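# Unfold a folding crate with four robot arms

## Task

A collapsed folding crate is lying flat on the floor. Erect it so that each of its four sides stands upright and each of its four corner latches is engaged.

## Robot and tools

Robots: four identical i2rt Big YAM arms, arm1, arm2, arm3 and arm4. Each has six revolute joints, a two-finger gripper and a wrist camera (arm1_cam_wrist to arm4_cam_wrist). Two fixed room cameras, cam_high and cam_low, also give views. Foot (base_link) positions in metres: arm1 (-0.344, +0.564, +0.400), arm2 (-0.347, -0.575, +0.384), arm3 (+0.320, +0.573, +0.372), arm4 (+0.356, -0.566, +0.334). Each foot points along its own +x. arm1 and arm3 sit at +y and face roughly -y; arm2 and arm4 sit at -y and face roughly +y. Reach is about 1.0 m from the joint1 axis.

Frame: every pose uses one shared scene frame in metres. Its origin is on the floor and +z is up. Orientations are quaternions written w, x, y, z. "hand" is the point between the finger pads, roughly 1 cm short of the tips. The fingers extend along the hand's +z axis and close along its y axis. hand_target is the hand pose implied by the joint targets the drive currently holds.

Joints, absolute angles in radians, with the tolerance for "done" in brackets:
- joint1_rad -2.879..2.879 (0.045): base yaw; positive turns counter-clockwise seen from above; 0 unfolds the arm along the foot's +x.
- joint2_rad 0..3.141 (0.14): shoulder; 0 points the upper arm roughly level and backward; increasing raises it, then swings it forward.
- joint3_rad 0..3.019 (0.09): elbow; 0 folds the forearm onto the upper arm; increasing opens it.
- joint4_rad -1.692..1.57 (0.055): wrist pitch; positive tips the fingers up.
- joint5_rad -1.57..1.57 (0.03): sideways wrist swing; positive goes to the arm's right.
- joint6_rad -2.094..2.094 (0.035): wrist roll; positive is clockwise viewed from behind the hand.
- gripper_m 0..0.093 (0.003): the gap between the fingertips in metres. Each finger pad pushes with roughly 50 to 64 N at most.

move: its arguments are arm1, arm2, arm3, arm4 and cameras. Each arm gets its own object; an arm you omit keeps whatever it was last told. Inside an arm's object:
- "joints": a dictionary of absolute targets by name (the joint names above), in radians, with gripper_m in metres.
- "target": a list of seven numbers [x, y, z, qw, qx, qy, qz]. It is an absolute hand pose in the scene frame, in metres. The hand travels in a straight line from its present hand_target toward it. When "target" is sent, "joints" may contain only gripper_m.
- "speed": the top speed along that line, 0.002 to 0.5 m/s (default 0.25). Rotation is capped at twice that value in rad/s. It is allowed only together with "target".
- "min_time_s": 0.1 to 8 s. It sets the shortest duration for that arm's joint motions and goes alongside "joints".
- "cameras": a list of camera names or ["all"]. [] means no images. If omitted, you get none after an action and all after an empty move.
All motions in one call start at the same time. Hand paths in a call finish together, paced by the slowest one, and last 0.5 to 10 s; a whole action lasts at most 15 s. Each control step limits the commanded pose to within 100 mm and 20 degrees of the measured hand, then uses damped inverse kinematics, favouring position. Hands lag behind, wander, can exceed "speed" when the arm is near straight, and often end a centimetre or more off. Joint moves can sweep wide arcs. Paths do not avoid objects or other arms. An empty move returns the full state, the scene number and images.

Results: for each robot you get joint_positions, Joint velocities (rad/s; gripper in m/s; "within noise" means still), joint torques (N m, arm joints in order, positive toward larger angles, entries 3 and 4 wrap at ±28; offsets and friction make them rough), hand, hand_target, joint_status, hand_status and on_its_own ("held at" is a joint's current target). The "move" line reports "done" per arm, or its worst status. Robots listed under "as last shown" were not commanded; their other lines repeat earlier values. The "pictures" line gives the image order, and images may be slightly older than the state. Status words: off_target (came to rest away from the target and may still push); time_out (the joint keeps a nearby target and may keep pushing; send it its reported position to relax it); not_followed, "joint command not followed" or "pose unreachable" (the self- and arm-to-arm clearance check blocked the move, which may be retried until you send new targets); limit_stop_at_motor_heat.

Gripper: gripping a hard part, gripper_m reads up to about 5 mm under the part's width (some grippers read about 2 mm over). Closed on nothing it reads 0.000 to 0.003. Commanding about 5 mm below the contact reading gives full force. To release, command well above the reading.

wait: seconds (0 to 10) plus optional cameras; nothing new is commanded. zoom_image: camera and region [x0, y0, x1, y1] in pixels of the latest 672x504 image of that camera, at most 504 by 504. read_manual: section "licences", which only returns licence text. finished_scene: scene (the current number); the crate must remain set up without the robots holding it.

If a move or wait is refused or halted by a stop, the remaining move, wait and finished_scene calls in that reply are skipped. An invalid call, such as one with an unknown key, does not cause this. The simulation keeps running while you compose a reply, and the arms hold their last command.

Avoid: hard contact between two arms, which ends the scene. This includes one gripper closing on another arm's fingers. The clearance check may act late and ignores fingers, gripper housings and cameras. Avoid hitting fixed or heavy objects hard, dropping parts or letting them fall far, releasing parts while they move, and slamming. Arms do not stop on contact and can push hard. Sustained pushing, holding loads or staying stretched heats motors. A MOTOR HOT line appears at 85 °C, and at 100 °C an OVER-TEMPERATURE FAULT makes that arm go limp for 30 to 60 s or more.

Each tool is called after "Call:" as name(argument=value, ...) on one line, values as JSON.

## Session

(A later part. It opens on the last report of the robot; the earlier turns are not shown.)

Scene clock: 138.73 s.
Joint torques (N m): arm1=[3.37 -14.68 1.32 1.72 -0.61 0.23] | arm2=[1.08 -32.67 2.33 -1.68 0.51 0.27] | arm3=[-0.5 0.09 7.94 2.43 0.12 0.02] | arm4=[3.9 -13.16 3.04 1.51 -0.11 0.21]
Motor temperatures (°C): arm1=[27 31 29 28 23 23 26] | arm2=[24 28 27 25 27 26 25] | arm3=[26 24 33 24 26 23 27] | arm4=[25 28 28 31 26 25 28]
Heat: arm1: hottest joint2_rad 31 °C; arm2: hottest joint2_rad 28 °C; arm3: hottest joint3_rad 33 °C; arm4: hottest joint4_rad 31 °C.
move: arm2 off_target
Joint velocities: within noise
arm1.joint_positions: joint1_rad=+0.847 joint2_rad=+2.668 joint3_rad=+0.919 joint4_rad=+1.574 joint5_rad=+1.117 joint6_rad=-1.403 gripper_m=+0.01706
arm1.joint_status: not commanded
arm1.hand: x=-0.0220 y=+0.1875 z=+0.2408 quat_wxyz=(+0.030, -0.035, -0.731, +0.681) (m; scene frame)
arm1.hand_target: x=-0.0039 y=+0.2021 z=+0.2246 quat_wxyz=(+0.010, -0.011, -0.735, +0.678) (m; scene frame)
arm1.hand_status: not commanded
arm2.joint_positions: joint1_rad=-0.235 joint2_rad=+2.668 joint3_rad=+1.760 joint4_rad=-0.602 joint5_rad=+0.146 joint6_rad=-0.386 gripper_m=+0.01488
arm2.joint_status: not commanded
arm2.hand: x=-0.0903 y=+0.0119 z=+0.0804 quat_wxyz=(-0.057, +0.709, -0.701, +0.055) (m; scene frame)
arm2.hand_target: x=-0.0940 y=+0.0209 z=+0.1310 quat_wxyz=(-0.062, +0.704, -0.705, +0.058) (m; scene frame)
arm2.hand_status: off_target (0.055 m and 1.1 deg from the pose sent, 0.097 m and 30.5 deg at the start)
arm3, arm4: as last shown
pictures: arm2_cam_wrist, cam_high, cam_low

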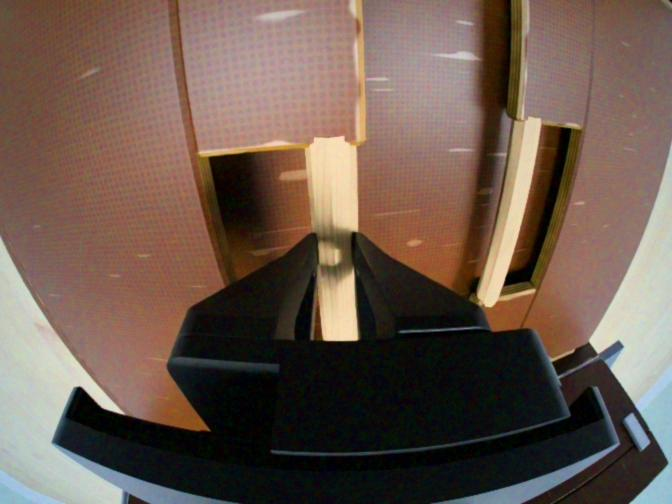

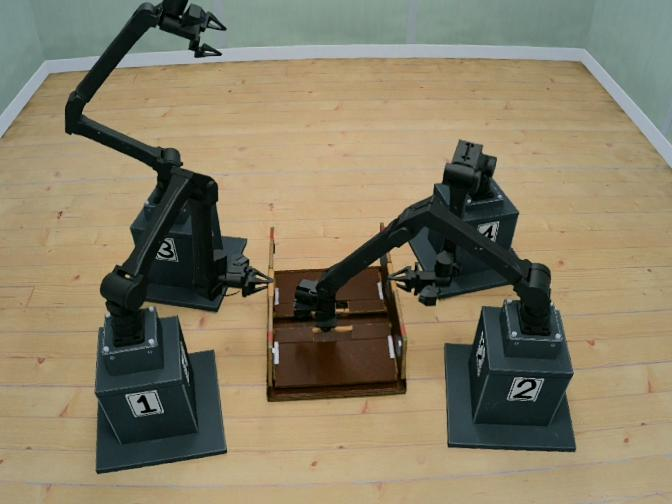

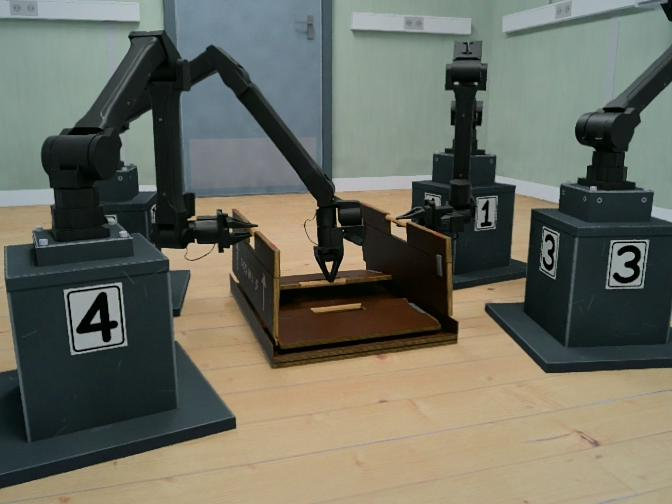

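Call:
move(arm1={"target": [-0.010, 0.218, 0.236, 0, 0, 0.735, -0.678], "speed": 0.05}, arm4={"target": [-0.034, -0.222, 0.236, -0.697, 0.717, 0, 0], "speed": 0.05}, cameras=["cam_high","cam_low"])

Call:
zoom_image(camera="cam_high", region=[240, 220, 440, 420])

Call:
zoom_image(camera="cam_low", region=[220, 180, 480, 380])

Scene clock: 143.30 s.
Joint torques (N m): arm1=[3.84 -17.44 -1.26 1.69 -0.65 0.38] | arm2=[0.67 -29.8 3.93 -1.2 0.06 0.23] | arm3=[-0.56 0.15 7.83 2.36 0.14 -0.03] | arm4=[4.6 -15.56 0.59 1.5 -0.21 0.23]
Motor temperatures (°C): arm1=[27 31 29 28 23 23 26] | arm2=[24 28 27 25 28 26 25] | arm3=[26 24 33 24 26 23 27] | arm4=[25 28 28 31 26 25 28]
Heat: arm1: hottest joint2_rad 31 °C; arm2: hottest joint2_rad 28 °C; arm3: hottest joint3_rad 33 °C; arm4: hottest joint4_rad 31 °C.
move: arm1 off_target; arm4 off_target
Joint velocities: within noise
arm1.joint_positions: joint1_rad=+0.863 joint2_rad=+2.660 joint3_rad=+0.893 joint4_rad=+1.574 joint5_rad=+1.114 joint6_rad=-1.391 gripper_m=+0.01707
arm1.joint_status: not commanded
arm1.hand: x=-0.0230 y=+0.1967 z=+0.2420 quat_wxyz=(+0.025, -0.027, -0.734, +0.678) (m; scene frame)
arm1.hand_target: x=-0.0069 y=+0.2151 z=+0.2373 quat_wxyz=(-0.001, -0.006, -0.739, +0.674) (m; scene frame)
arm1.hand_status: off_target (0.026 m and 4.3 deg from the pose sent, 0.033 m and 5.3 deg at the start; a joint's target at an end of its range on 32 of 32 steps)
arm2.joint_positions: joint1_rad=-0.226 joint2_rad=+2.634 joint3_rad=+1.737 joint4_rad=-0.617 joint5_rad=+0.166 joint6_rad=-0.383 gripper_m=+0.01475
arm2.joint_status: not commanded
arm2.hand: x=-0.0932 y=+0.0112 z=+0.0958 quat_wxyz=(-0.059, +0.710, -0.699, +0.065) (m; scene frame)
arm2.hand_target: x=-0.0955 y=+0.0205 z=+0.1308 quat_wxyz=(-0.063, +0.705, -0.703, +0.063) (m; scene frame)
arm2.hand_status: not commanded
arm3: as last shown
arm4.joint_positions: joint1_rad=+0.913 joint2_rad=+2.513 joint3_rad=+0.917 joint4_rad=+1.552 joint5_rad=+1.162 joint6_rad=-1.512 gripper_m=+0.01712
arm4.joint_status: not commanded
arm4.hand: x=-0.0261 y=-0.2039 z=+0.2443 quat_wxyz=(-0.701, +0.713, -0.021, +0.008) (m; scene frame)
arm4.hand_target: x=-0.0335 y=-0.2211 z=+0.2364 quat_wxyz=(-0.698, +0.716, +0.000, +0.000) (m; scene frame)
arm4.hand_status: off_target (0.021 m and 2.7 deg from the pose sent, 0.028 m and 2.5 deg at the start)
pictures: cam_high, cam_low

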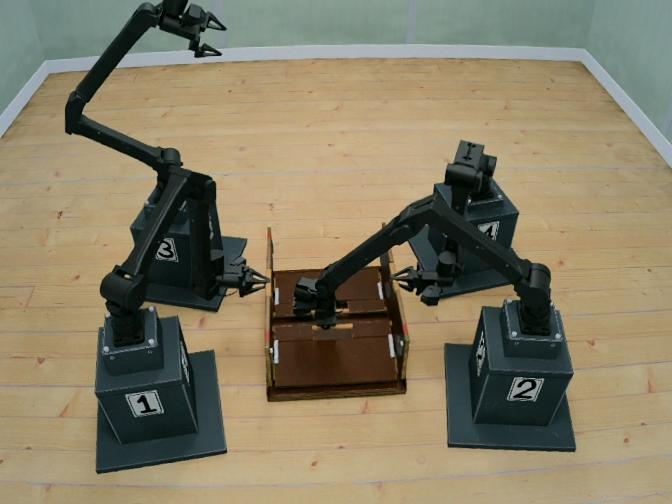

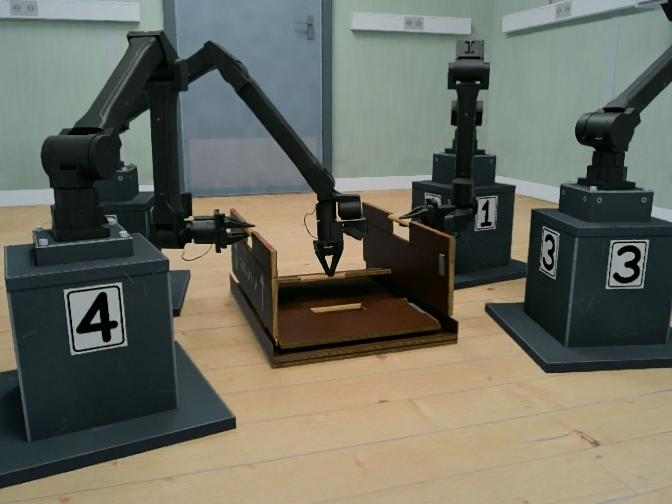

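Scaled by 2.520 from the camera's 672x504 image, which has a finer 960x720 frame.

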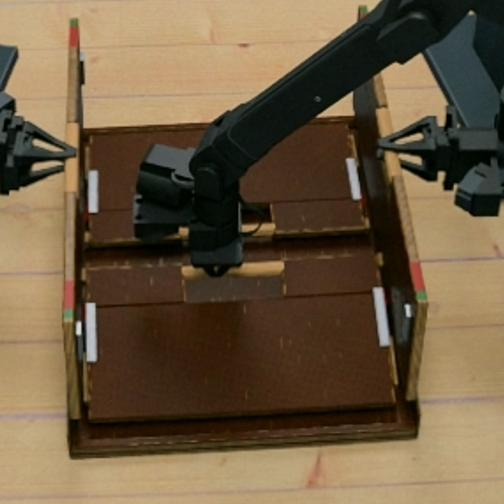

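Scaled by 1.938 from the camera's 672x504 image, which has a finer 960x720 frame.

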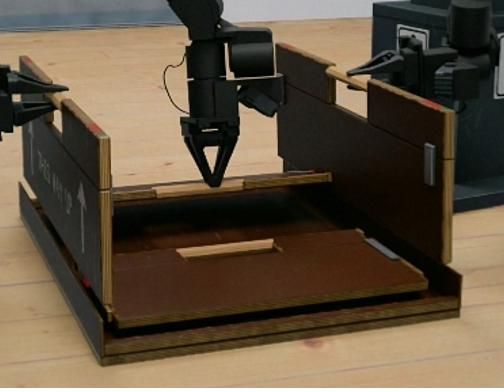

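Call:
move(arm2={"target": [-0.128, 0.016, 0.20, -0.153, 0.690, -0.690, 0.153], "speed": 0.08}, cameras=["arm2_cam_wrist","cam_low"])

Call:
zoom_image(camera="cam_low", region=[220, 180, 480, 380])

Scene clock: 147.00 s.
Joint torques (N m): arm1=[3.25 -17.26 -1.35 1.83 -0.66 0.33] | arm2=[0.73 -28.57 3.77 -0.38 0.45 0.28] | arm3=[-0.44 0.15 7.92 2.41 0.11 -0.01] | arm4=[4.66 -15.56 0.58 1.5 -0.21 0.23]
Motor temperatures (°C): arm1=[27 31 29 28 24 23 26] | arm2=[24 29 26 25 27 26 25] | arm3=[26 24 33 24 26 23 27] | arm4=[25 28 28 31 26 25 28]
Heat: arm1: hottest joint2_rad 31 °C; arm2: hottest joint2_rad 29 °C; arm3: hottest joint3_rad 33 °C; arm4: hottest joint4_rad 31 °C.
move: arm2 off_target
Joint velocities: within noise
arm1.joint_positions: joint1_rad=+0.870 joint2_rad=+2.659 joint3_rad=+0.882 joint4_rad=+1.574 joint5_rad=+1.114 joint6_rad=-1.385 gripper_m=+0.01707
arm1.joint_status: not commanded
arm1.hand: x=-0.0235 y=+0.2011 z=+0.2419 quat_wxyz=(+0.024, -0.024, -0.735, +0.677) (m; scene frame)
arm1.hand_target: x=-0.0110 y=+0.2171 z=+0.2362 quat_wxyz=(+0.003, -0.003, -0.741, +0.672) (m; scene frame)
arm1.hand_status: not commanded
arm2.joint_positions: joint1_rad=-0.109 joint2_rad=+2.472 joint3_rad=+1.579 joint4_rad=-0.588 joint5_rad=+0.410 joint6_rad=-0.288 gripper_m=+0.01422
arm2.joint_status: not commanded
arm2.hand: x=-0.1277 y=+0.0109 z=+0.1667 quat_wxyz=(-0.140, +0.700, -0.683, +0.155) (m; scene frame)
arm2.hand_target: x=-0.1304 y=+0.0188 z=+0.1988 quat_wxyz=(-0.152, +0.692, -0.690, +0.149) (m; scene frame)
arm2.hand_status: off_target (0.034 m and 2.1 deg from the pose sent, 0.110 m and 15.0 deg at the start)
arm3, arm4: as last shown
pictures: arm2_cam_wrist, cam_low

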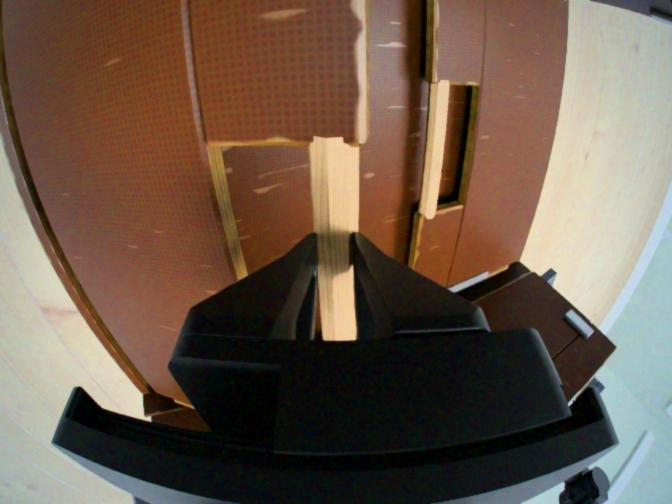

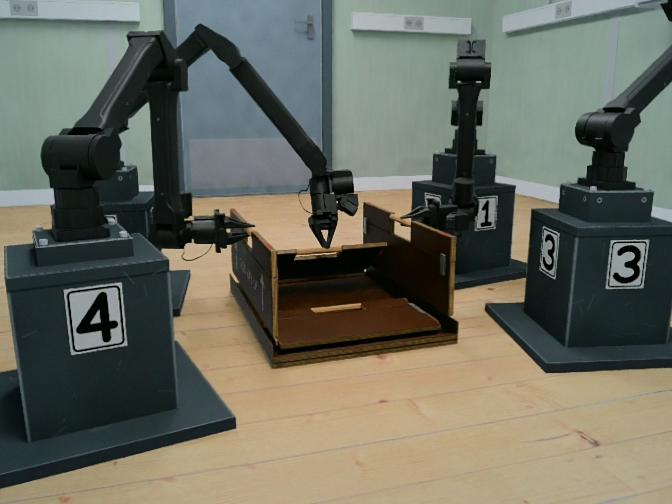

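Scaled by 1.938 from the camera's 672x504 image, which has a finer 960x720 frame.

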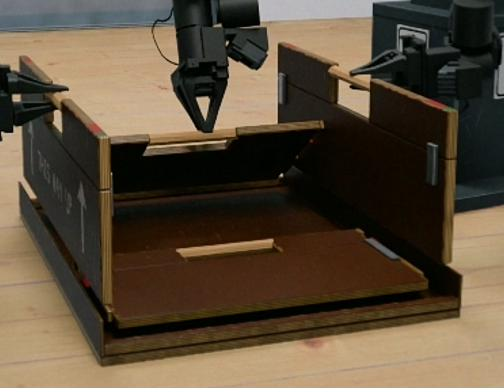

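Call:
move(arm2={"target": [-0.20, 0.014, 0.232, -0.2876, 0.6459, -0.6459, 0.2876], "speed": 0.08}, cameras=["arm2_cam_wrist","cam_low","cam_high"])

Call:
zoom_image(camera="cam_low", region=[220, 180, 480, 380])

Call:
zoom_image(camera="cam_high", region=[240, 220, 440, 420])

Scene clock: 152.07 s.
Joint torques (N m): arm1=[3.31 -17.32 -1.09 1.7 -0.63 0.33] | arm2=[1.61 -25.29 4.21 -0.66 0.66 0.44] | arm3=[-0.97 0.03 7.69 2.41 0.11 0.01] | arm4=[4.6 -15.56 0.59 1.5 -0.21 0.23]
Motor temperatures (°C): arm1=[27 31 29 28 24 23 26] | arm2=[24 30 26 25 28 26 25] | arm3=[26 24 33 24 26 23 27] | arm4=[25 28 28 30 26 25 28]
Heat: arm1: hottest joint2_rad 31 °C; arm2: hottest joint2_rad 30 °C; arm3: hottest joint3_rad 33 °C; arm4: hottest joint4_rad 30 °C.
move: arm2 off_target
Joint velocities: within noise
arm1.joint_positions: joint1_rad=+0.872 joint2_rad=+2.659 joint3_rad=+0.881 joint4_rad=+1.574 joint5_rad=+1.114 joint6_rad=-1.383 gripper_m=+0.01707
arm1.joint_status: not commanded
arm1.hand: x=-0.0235 y=+0.2019 z=+0.2418 quat_wxyz=(+0.023, -0.024, -0.736, +0.677) (m; scene frame)
arm1.hand_target: x=-0.0102 y=+0.2168 z=+0.2362 quat_wxyz=(+0.002, -0.003, -0.740, +0.672) (m; scene frame)
arm1.hand_status: not commanded
arm2.joint_positions: joint1_rad=+0.078 joint2_rad=+2.435 joint3_rad=+1.518 joint4_rad=-0.619 joint5_rad=+0.834 joint6_rad=-0.076 gripper_m=+0.01401
arm2.joint_status: not commanded
arm2.hand: x=-0.1829 y=+0.0092 z=+0.2150 quat_wxyz=(-0.279, +0.647, -0.646, +0.294) (m; scene frame)
arm2.hand_target: x=-0.1936 y=+0.0122 z=+0.2307 quat_wxyz=(-0.285, +0.643, -0.649, +0.290) (m; scene frame)
arm2.hand_status: off_target (0.025 m and 1.3 deg from the pose sent, 0.097 m and 24.0 deg at the start)
arm3, arm4: as last shown
pictures: arm2_cam_wrist, cam_high, cam_low

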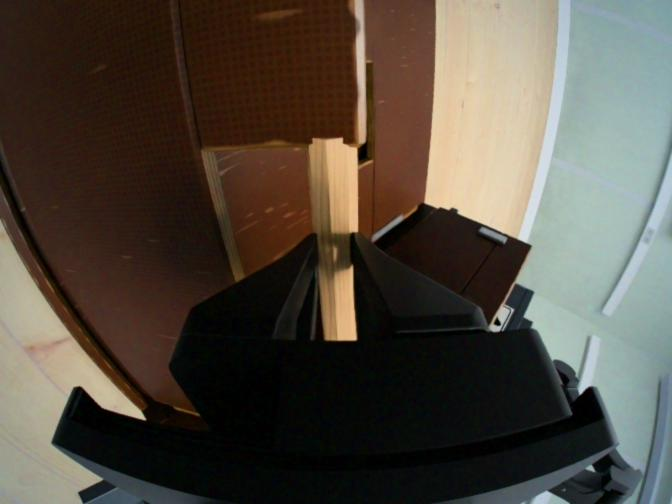

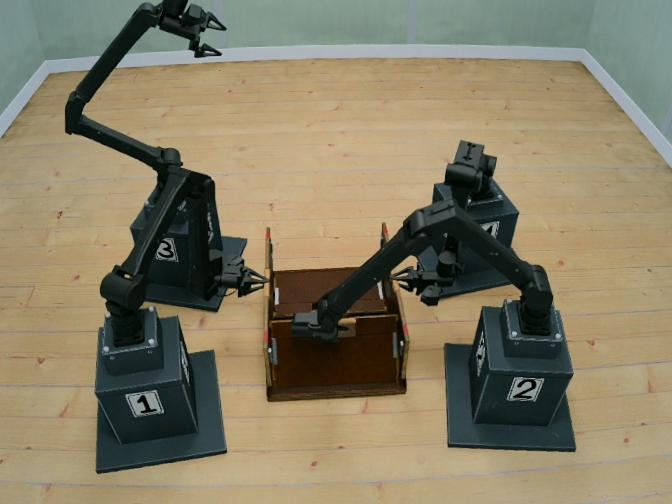

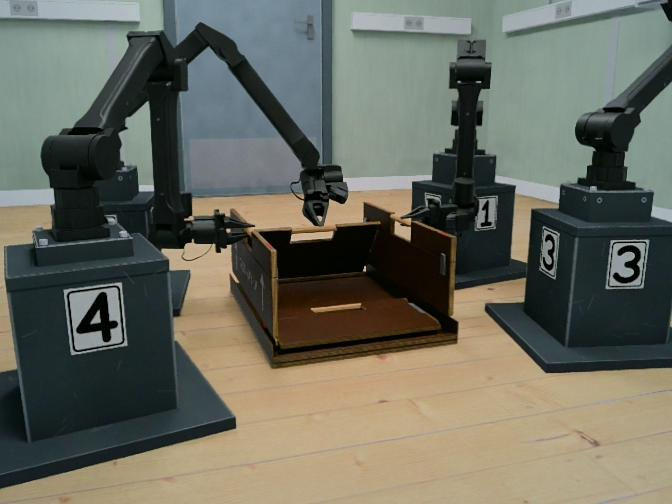

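Scaled by 1.938 from the camera's 672x504 image, which has a finer 960x720 frame.

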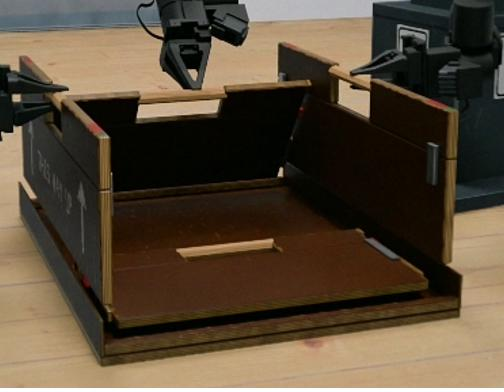

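Scaled by 2.520 from the camera's 672x504 image, which has a finer 960x720 frame.

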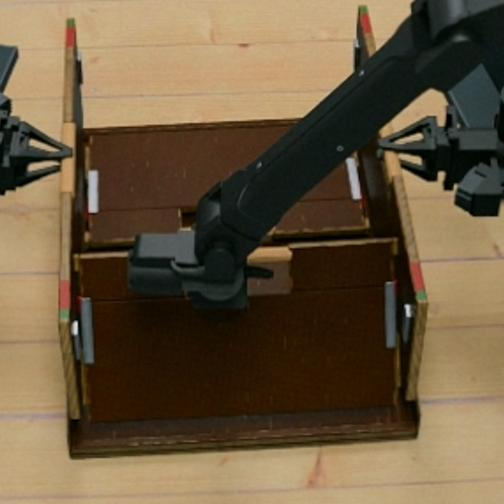

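Call:
move(arm2={"target": [-0.262, 0.012, 0.236, -0.38, 0.5964, -0.5964, 0.38], "speed": 0.08}, cameras=["arm2_cam_wrist","cam_low","cam_high"])

Call:
zoom_image(camera="cam_low", region=[220, 180, 480, 380])

Call:
zoom_image(camera="cam_high", region=[240, 220, 440, 420])

Scene clock: 156.67 s.
Joint torques (N m): arm1=[3.02 -17.44 -0.98 1.76 -0.71 0.32] | arm2=[2.02 -21.89 5.9 -0.49 0.35 0.41] | arm3=[-0.67 0.03 7.75 2.35 0.15 0] | arm4=[4.6 -15.5 0.59 1.48 -0.21 0.23]
Motor temperatures (°C): arm1=[27 31 29 28 24 23 26] | arm2=[24 30 26 25 28 26 26] | arm3=[26 24 33 24 26 23 27] | arm4=[25 29 28 30 26 25 28]
Heat: arm1: hottest joint2_rad 31 °C; arm2: hottest joint2_rad 30 °C; arm3: hottest joint3_rad 33 °C; arm4: hottest joint4_rad 30 °C.
move: arm2 off_target
Joint velocities: within noise
arm1, arm3, arm4: as last shown
arm1.hand_target: x=-0.0103 y=+0.2167 z=+0.2362 quat_wxyz=(+0.002, -0.003, -0.740, +0.672) (m; scene frame)
arm2.joint_positions: joint1_rad=+0.236 joint2_rad=+2.507 joint3_rad=+1.616 joint4_rad=-0.929 joint5_rad=+1.125 joint6_rad=+0.258 gripper_m=+0.01401
arm2.joint_status: not commanded
arm2.hand: x=-0.2466 y=+0.0082 z=+0.2432 quat_wxyz=(-0.375, +0.595, -0.596, +0.388) (m; scene frame)
arm2.hand_target: x=-0.2609 y=+0.0117 z=+0.2362 quat_wxyz=(-0.380, +0.596, -0.596, +0.381) (m; scene frame)
arm2.hand_status: off_target (0.017 m and 1.1 deg from the pose sent, 0.082 m and 17.2 deg at the start)
pictures: arm2_cam_wrist, cam_high, cam_low

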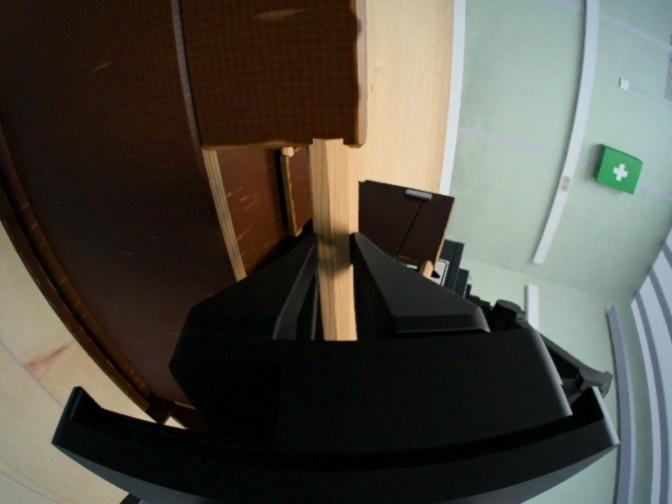

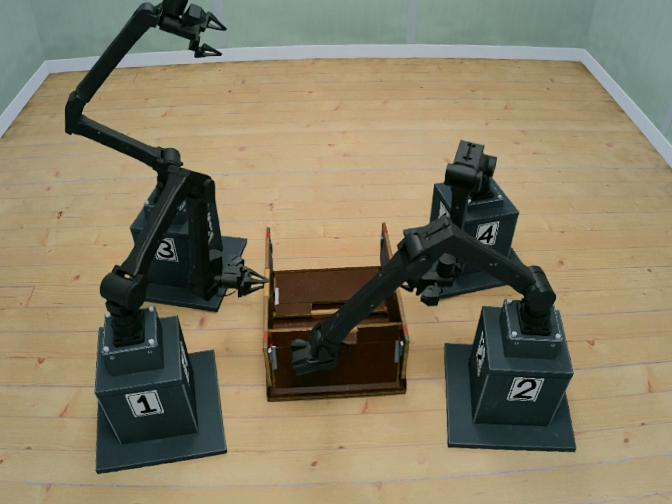

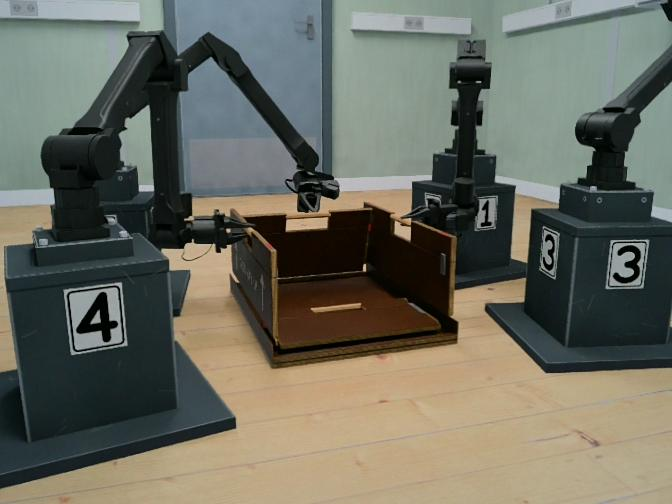

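Scaled by 1.938 from the camera's 672x504 image, which has a finer 960x720 frame.

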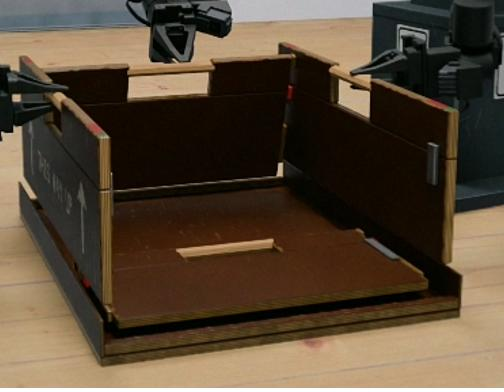

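Scaled by 2.520 from the camera's 672x504 image, which has a finer 960x720 frame.

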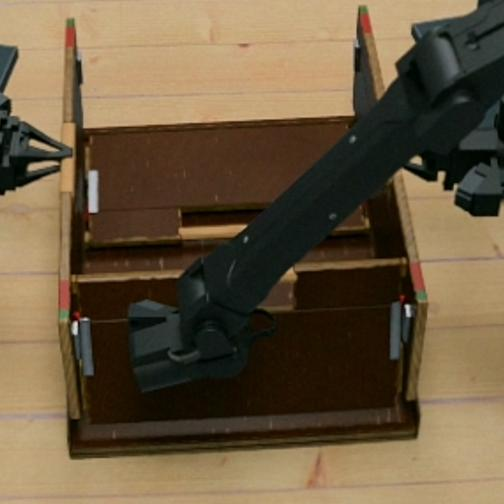

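Call:
move(arm2={"target": [-0.305, 0.010, 0.243, -0.4156, 0.572, -0.572, 0.4156], "speed": 0.06}, cameras=["arm2_cam_wrist","cam_low","cam_high"])

Call:
zoom_image(camera="cam_low", region=[220, 180, 480, 380])

Call:
zoom_image(camera="cam_high", region=[240, 220, 440, 420])

Scene clock: 160.50 s.
Joint torques (N m): arm1=[3.02 -17.2 -1.07 1.76 -0.65 0.29] | arm2=[3.96 -22.65 5.35 -1.03 0.02 0.41] | arm3=[-0.5 0.03 7.71 2.45 0.13 0] | arm4=[4.37 -15.5 0.73 1.42 -0.33 0.23]
Motor temperatures (°C): arm1=[27 31 29 28 24 23 26] | arm2=[24 30 26 25 28 26 26] | arm3=[26 24 33 24 26 23 27] | arm4=[25 29 28 30 26 25 28]
Heat: arm1: hottest joint2_rad 31 °C; arm2: hottest joint2_rad 30 °C; arm3: hottest joint3_rad 33 °C; arm4: hottest joint4_rad 30 °C.
move: arm2 off_target
Joint velocities: within noise
arm1.joint_positions: joint1_rad=+0.873 joint2_rad=+2.659 joint3_rad=+0.881 joint4_rad=+1.574 joint5_rad=+1.114 joint6_rad=-1.383 gripper_m=+0.01707
arm1.joint_status: not commanded
arm1.hand: x=-0.0230 y=+0.2023 z=+0.2418 quat_wxyz=(+0.023, -0.023, -0.736, +0.677) (m; scene frame)
arm1.hand_target: x=-0.0098 y=+0.2171 z=+0.2362 quat_wxyz=(+0.002, -0.003, -0.740, +0.672) (m; scene frame)
arm1.hand_status: not commanded
arm2.joint_positions: joint1_rad=+0.299 joint2_rad=+2.604 joint3_rad=+1.756 joint4_rad=-1.269 joint5_rad=+1.217 joint6_rad=+0.568 gripper_m=+0.01401
arm2.joint_status: not commanded
arm2.hand: x=-0.2764 y=+0.0087 z=+0.2494 quat_wxyz=(-0.413, +0.563, -0.575, +0.427) (m; scene frame)
arm2.hand_target: x=-0.3032 y=+0.0109 z=+0.2450 quat_wxyz=(-0.419, +0.571, -0.570, +0.416) (m; scene frame)
arm2.hand_status: off_target (0.029 m and 1.7 deg from the pose sent, 0.058 m and 6.7 deg at the start)
arm3.joint_positions: joint1_rad=+0.368 joint2_rad=+0.623 joint3_rad=+1.401 joint4_rad=-1.238 joint5_rad=-0.070 joint6_rad=+0.635 gripper_m=+0.09396
arm3.joint_status: not commanded
arm3.hand: x=+0.3681 y=+0.3300 z=+0.9365 quat_wxyz=(-0.499, -0.717, -0.455, +0.173) (m; scene frame)
arm3.hand_target: x=+0.3677 y=+0.3328 z=+0.9460 quat_wxyz=(-0.508, -0.712, -0.452, +0.176) (m; scene frame)
arm3.hand_status: not commanded
arm4.joint_positions: joint1_rad=+0.918 joint2_rad=+2.513 joint3_rad=+0.915 joint4_rad=+1.554 joint5_rad=+1.166 joint6_rad=-1.512 gripper_m=+0.01712
arm4.joint_status: not commanded
arm4.hand: x=-0.0265 y=-0.2060 z=+0.2443 quat_wxyz=(-0.701, +0.713, -0.021, +0.008) (m; scene frame)
arm4.hand_target: x=-0.0338 y=-0.2215 z=+0.2365 quat_wxyz=(-0.698, +0.716, +0.000, +0.000) (m; scene frame)
arm4.hand_status: not commanded
pictures: arm2_cam_wrist, cam_high, cam_low

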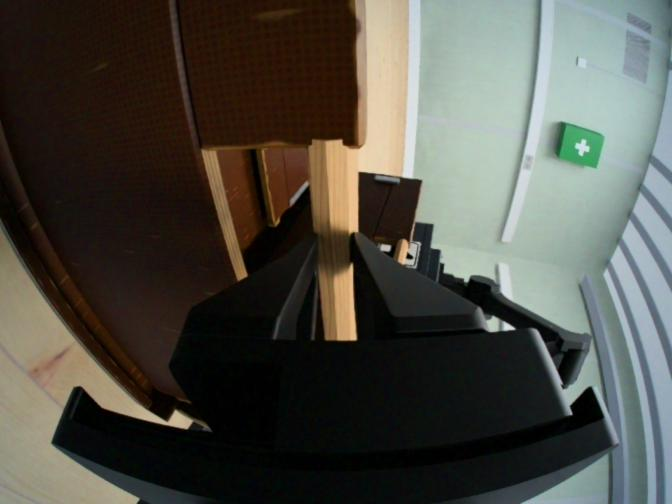

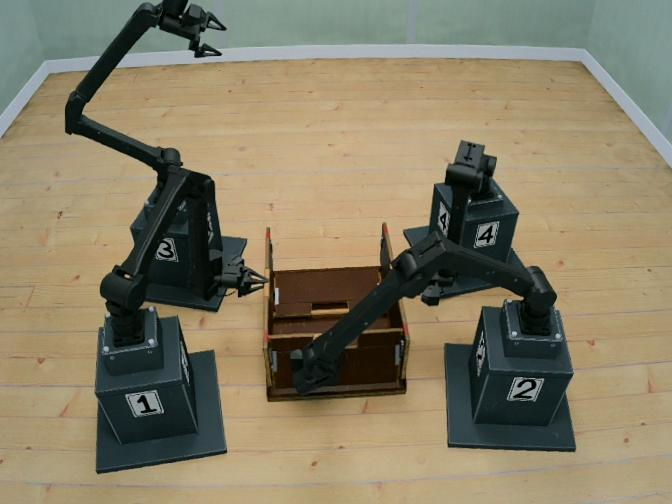

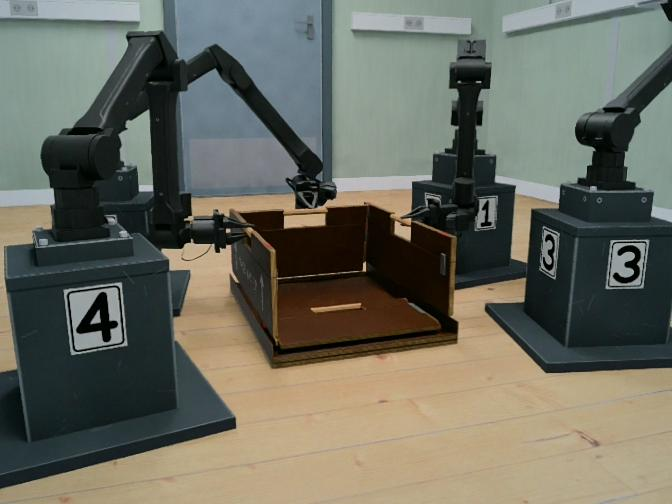

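Scaled by 1.938 from the camera's 672x504 image, which has a finer 960x720 frame.

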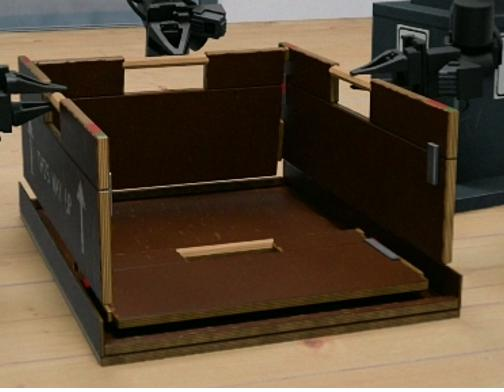

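Scaled by 2.520 from the camera's 672x504 image, which has a finer 960x720 frame.

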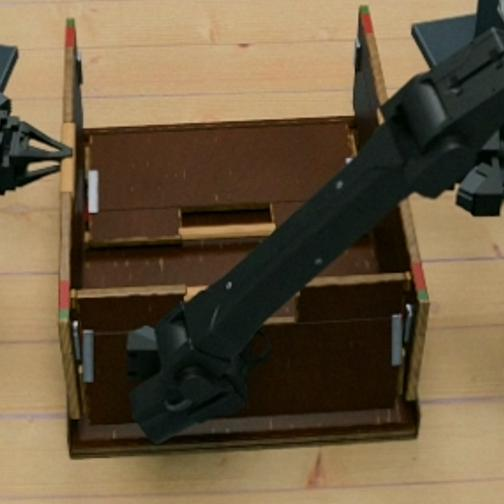

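Call:
move(arm2={"target": [-0.335, 0.010, 0.243, -0.4226, 0.567, -0.567, 0.4226], "speed": 0.05}, cameras=["arm2_cam_wrist","cam_low","cam_high"])

Call:
zoom_image(camera="cam_low", region=[220, 180, 480, 380])

Call:
zoom_image(camera="cam_high", region=[250, 300, 420, 420])

Scene clock: 163.77 s.
Joint torques (N m): arm1=[3.02 -17.96 -1.03 1.92 -0.67 0.32] | arm2=[0.09 -23.24 6.42 -1.05 0.36 0.16] | arm3=[-0.56 0.21 7.87 2.37 0.11 0] | arm4=[4.31 -15.5 0.73 1.42 -0.33 0.23]
Motor temperatures (°C): arm1=[27 31 29 28 24 23 26] | arm2=[24 30 26 25 28 26 26] | arm3=[26 24 33 24 26 23 27] | arm4=[25 29 28 30 26 25 28]
Heat: arm1: hottest joint2_rad 31 °C; arm2: hottest joint2_rad 30 °C; arm3: hottest joint3_rad 33 °C; arm4: hottest joint4_rad 30 °C.
move: arm2 done
Joint velocities: within noise
arm1.joint_positions: joint1_rad=+0.873 joint2_rad=+2.657 joint3_rad=+0.881 joint4_rad=+1.574 joint5_rad=+1.114 joint6_rad=-1.383 gripper_m=+0.01707
arm1.joint_status: not commanded
arm1.hand: x=-0.0226 y=+0.2021 z=+0.2425 quat_wxyz=(+0.022, -0.024, -0.735, +0.677) (m; scene frame)
arm1.hand_target: x=-0.0095 y=+0.2169 z=+0.2368 quat_wxyz=(+0.002, -0.003, -0.740, +0.673) (m; scene frame)
arm1.hand_status: not commanded
arm2.joint_positions: joint1_rad=+0.403 joint2_rad=+2.664 joint3_rad=+1.829 joint4_rad=-1.453 joint5_rad=+1.180 joint6_rad=+0.734 gripper_m=+0.01196
arm2.joint_status: not commanded
arm2.hand: x=-0.3369 y=+0.0016 z=+0.2401 quat_wxyz=(-0.419, +0.574, -0.560, +0.426) (m; scene frame)
arm2.hand_target: x=-0.3362 y=+0.0088 z=+0.2416 quat_wxyz=(-0.420, +0.568, -0.568, +0.422) (m; scene frame)
arm2.hand_status: done (0.009 m and 1.3 deg from the pose sent, 0.059 m and 1.6 deg at the start)
arm3, arm4: as last shown
pictures: arm2_cam_wrist, cam_high, cam_low

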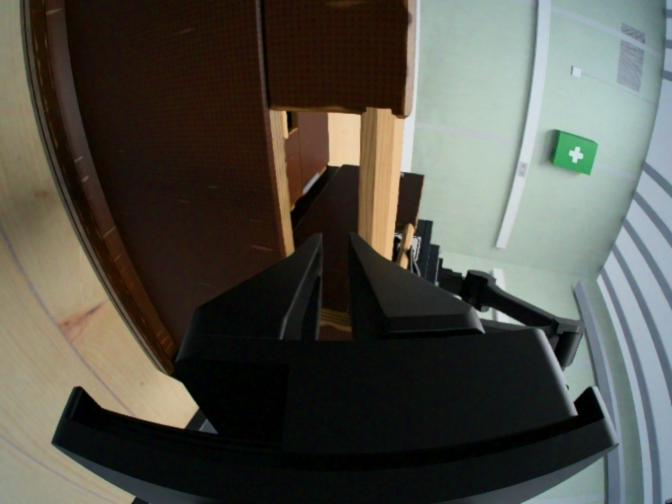

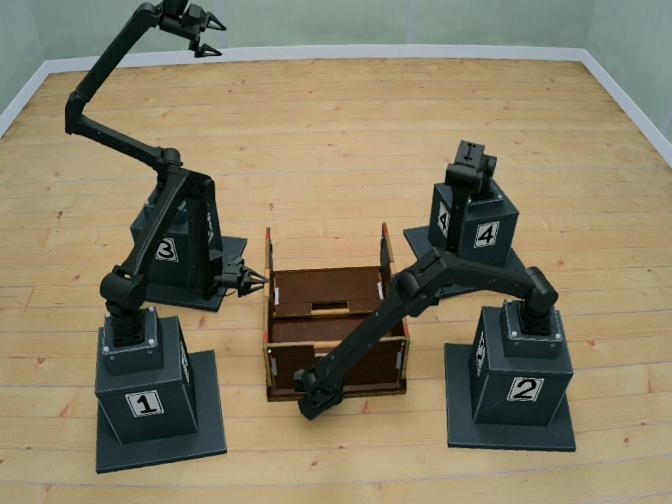

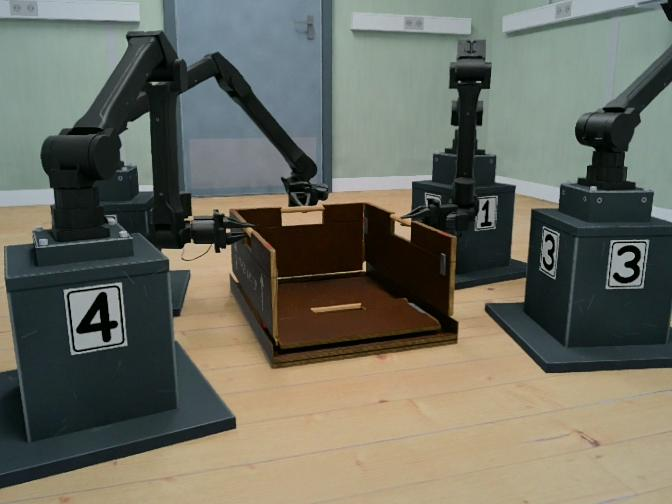

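Scaled by 1.938 from the camera's 672x504 image, which has a finer 960x720 frame.

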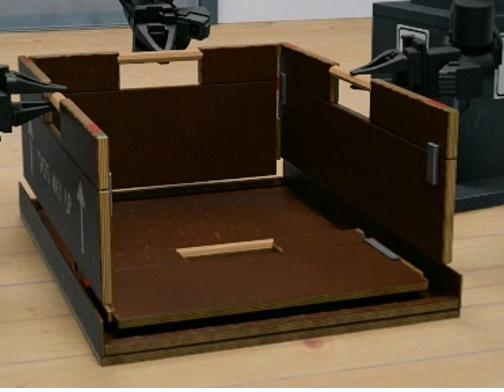

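Scaled by 2.965 from the camera's 672x504 image, which has a finer 960x720 frame.

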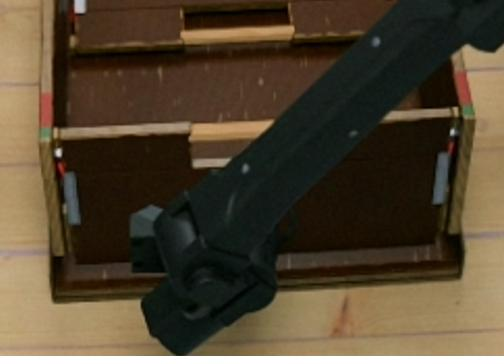

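Call:
move(arm2={"target": [-0.42, -0.05, 0.40, -0.38, 0.5964, -0.5964, 0.38], "speed": 0.15}, cameras=["cam_low","cam_high","arm2_cam_wrist"])

Call:
zoom_image(camera="cam_high", region=[250, 300, 420, 420])

Scene clock: 167.20 s.
Joint torques (N m): arm1=[2.9 -17.44 -1.22 1.81 -0.66 0.32] | arm2=[0.62 -24.06 5.14 -1.21 0.32 0.18] | arm3=[-0.73 -0.26 7.79 2.43 0.12 0.01] | arm4=[4.37 -15.56 0.73 1.4 -0.33 0.23]
Motor temperatures (°C): arm1=[27 31 29 28 24 23 26] | arm2=[24 30 26 25 27 26 25] | arm3=[26 24 33 24 26 23 27] | arm4=[25 29 28 30 26 25 28]
Heat: arm1: hottest joint2_rad 31 °C; arm2: hottest joint2_rad 30 °C; arm3: hottest joint3_rad 33 °C; arm4: hottest joint4_rad 30 °C.
move: arm2 off_target
Joint velocities: within noise
arm1, arm3, arm4: as last shown
arm2.joint_positions: joint1_rad=+0.554 joint2_rad=+2.298 joint3_rad=+1.625 joint4_rad=-1.622 joint5_rad=+0.982 joint6_rad=+0.795 gripper_m=+0.01196
arm2.joint_status: not commanded
arm2.hand: x=-0.4206 y=-0.0500 z=+0.3866 quat_wxyz=(-0.379, +0.601, -0.588, +0.386) (m; scene frame)
arm2.hand_target: x=-0.4236 y=-0.0489 z=+0.4004 quat_wxyz=(-0.382, +0.598, -0.594, +0.379) (m; scene frame)
arm2.hand_status: off_target (0.013 m and 1.3 deg from the pose sent, 0.187 m and 8.5 deg at the start)
pictures: arm2_cam_wrist, cam_high, cam_low

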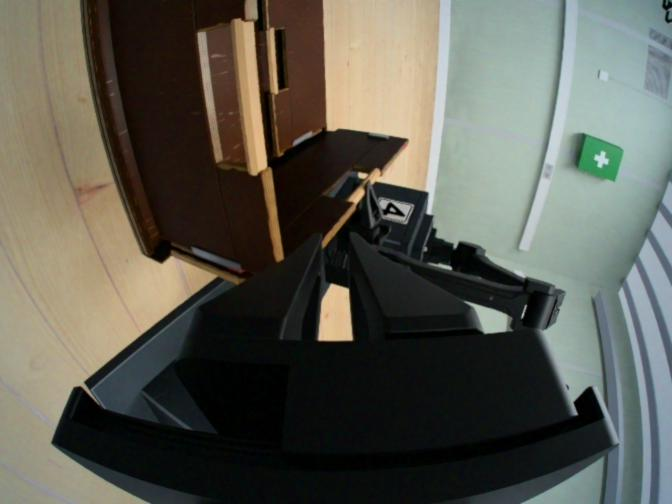

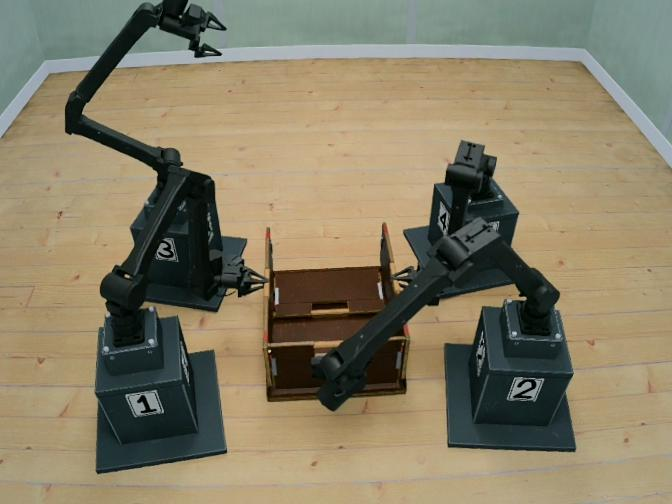

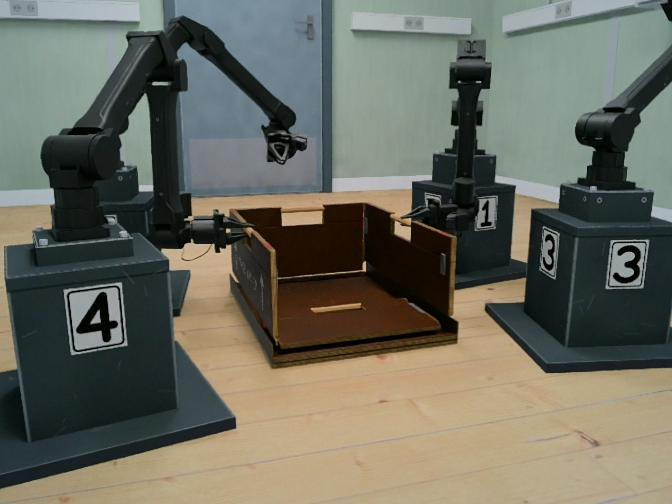

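Scaled by 2.965 from the camera's 672x504 image, which has a finer 960x720 frame.

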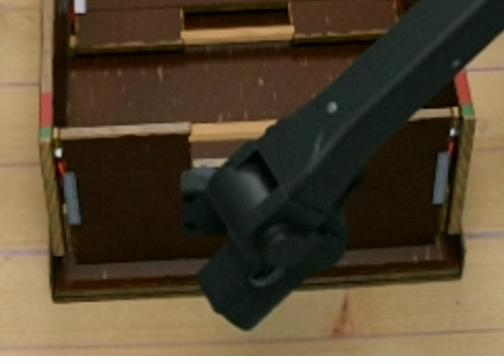

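Call:
zoom_image(camera="arm2_cam_wrist", region=[80, 0, 430, 290])

Call:
zoom_image(camera="cam_high", region=[255, 330, 315, 410])

Call:
zoom_image(camera="cam_high", region=[370, 320, 420, 400])

Scaled by 1.440 from the camera's 672x504 image, which has a finer 960x720 frame.

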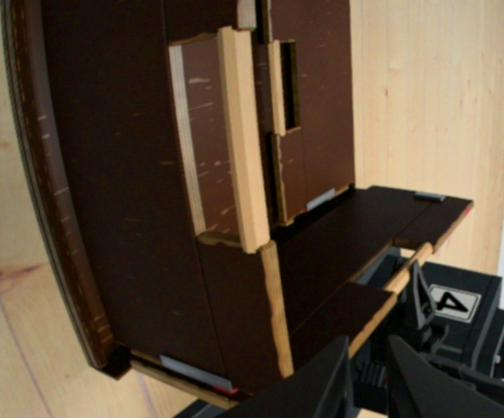

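Scaled by 6.300 from the camera's 672x504 image, which has a finer 960x720 frame.

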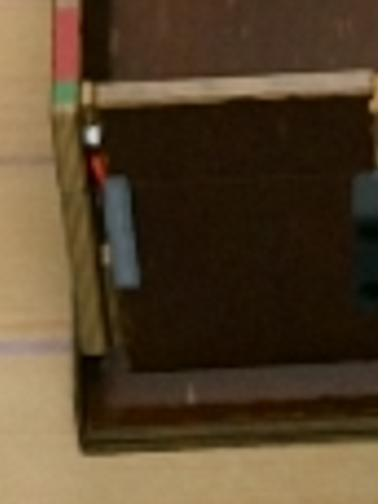

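Scaled by 6.300 from the camera's 672x504 image, which has a finer 960x720 frame.

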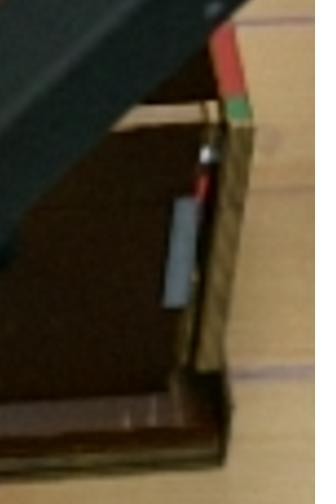

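Call:
move(arm2={"target": [-0.30, 0.0, 0.42, -0.2706, 0.6533, -0.6533, -0.2706], "speed": 0.25}, cameras=["arm2_cam_wrist"])

Call:
zoom_image(camera="arm2_cam_wrist", region=[180, 0, 500, 250])

Scene clock: 179.93 s.
Joint torques (N m): arm1=[3.31 -17.67 -1.14 1.87 -0.71 0.3] | arm2=[-0.21 -17.08 5.97 1.94 -0.16 -0.12] | arm3=[-0.79 -0.15 7.84 2.32 0.13 0.02] | arm4=[4.31 -15.56 0.73 1.42 -0.33 0.23]
Motor temperatures (°C): arm1=[27 31 28 28 24 23 26] | arm2=[24 30 26 25 27 26 25] | arm3=[26 24 33 24 26 23 27] | arm4=[25 29 27 30 26 25 28]
Heat: arm1: hottest joint2_rad 31 °C; arm2: hottest joint2_rad 30 °C; arm3: hottest joint3_rad 33 °C; arm4: hottest joint4_rad 30 °C.
move: arm2 off_target
Joint velocities: within noise
arm1, arm3, arm4: as last shown
arm2.joint_positions: joint1_rad=+0.034 joint2_rad=+1.742 joint3_rad=+0.881 joint4_rad=+0.027 joint5_rad=-0.065 joint6_rad=-0.058 gripper_m=+0.01196
arm2.joint_status: not commanded
arm2.hand: x=-0.2992 y=-0.0082 z=+0.4035 quat_wxyz=(-0.255, +0.653, -0.666, -0.257) (m; scene frame)
arm2.hand_target: x=-0.2983 y=-0.0014 z=+0.4180 quat_wxyz=(-0.270, +0.650, -0.657, -0.268) (m; scene frame)
arm2.hand_status: off_target (0.018 m and 2.8 deg from the pose sent, 0.135 m and 78.4 deg at the start)
pictures: arm2_cam_wrist

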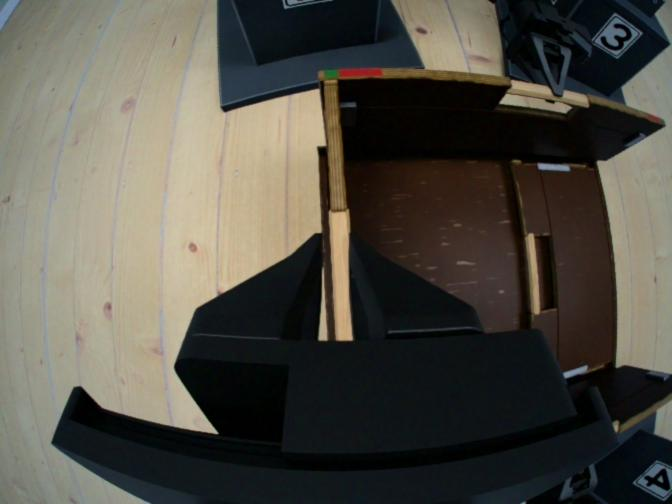

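Scaled by 1.575 from the camera's 672x504 image, which has a finer 960x720 frame.

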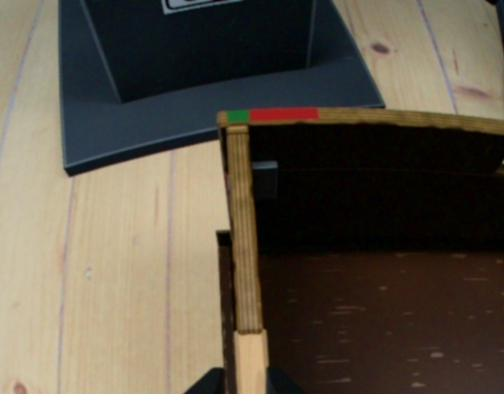

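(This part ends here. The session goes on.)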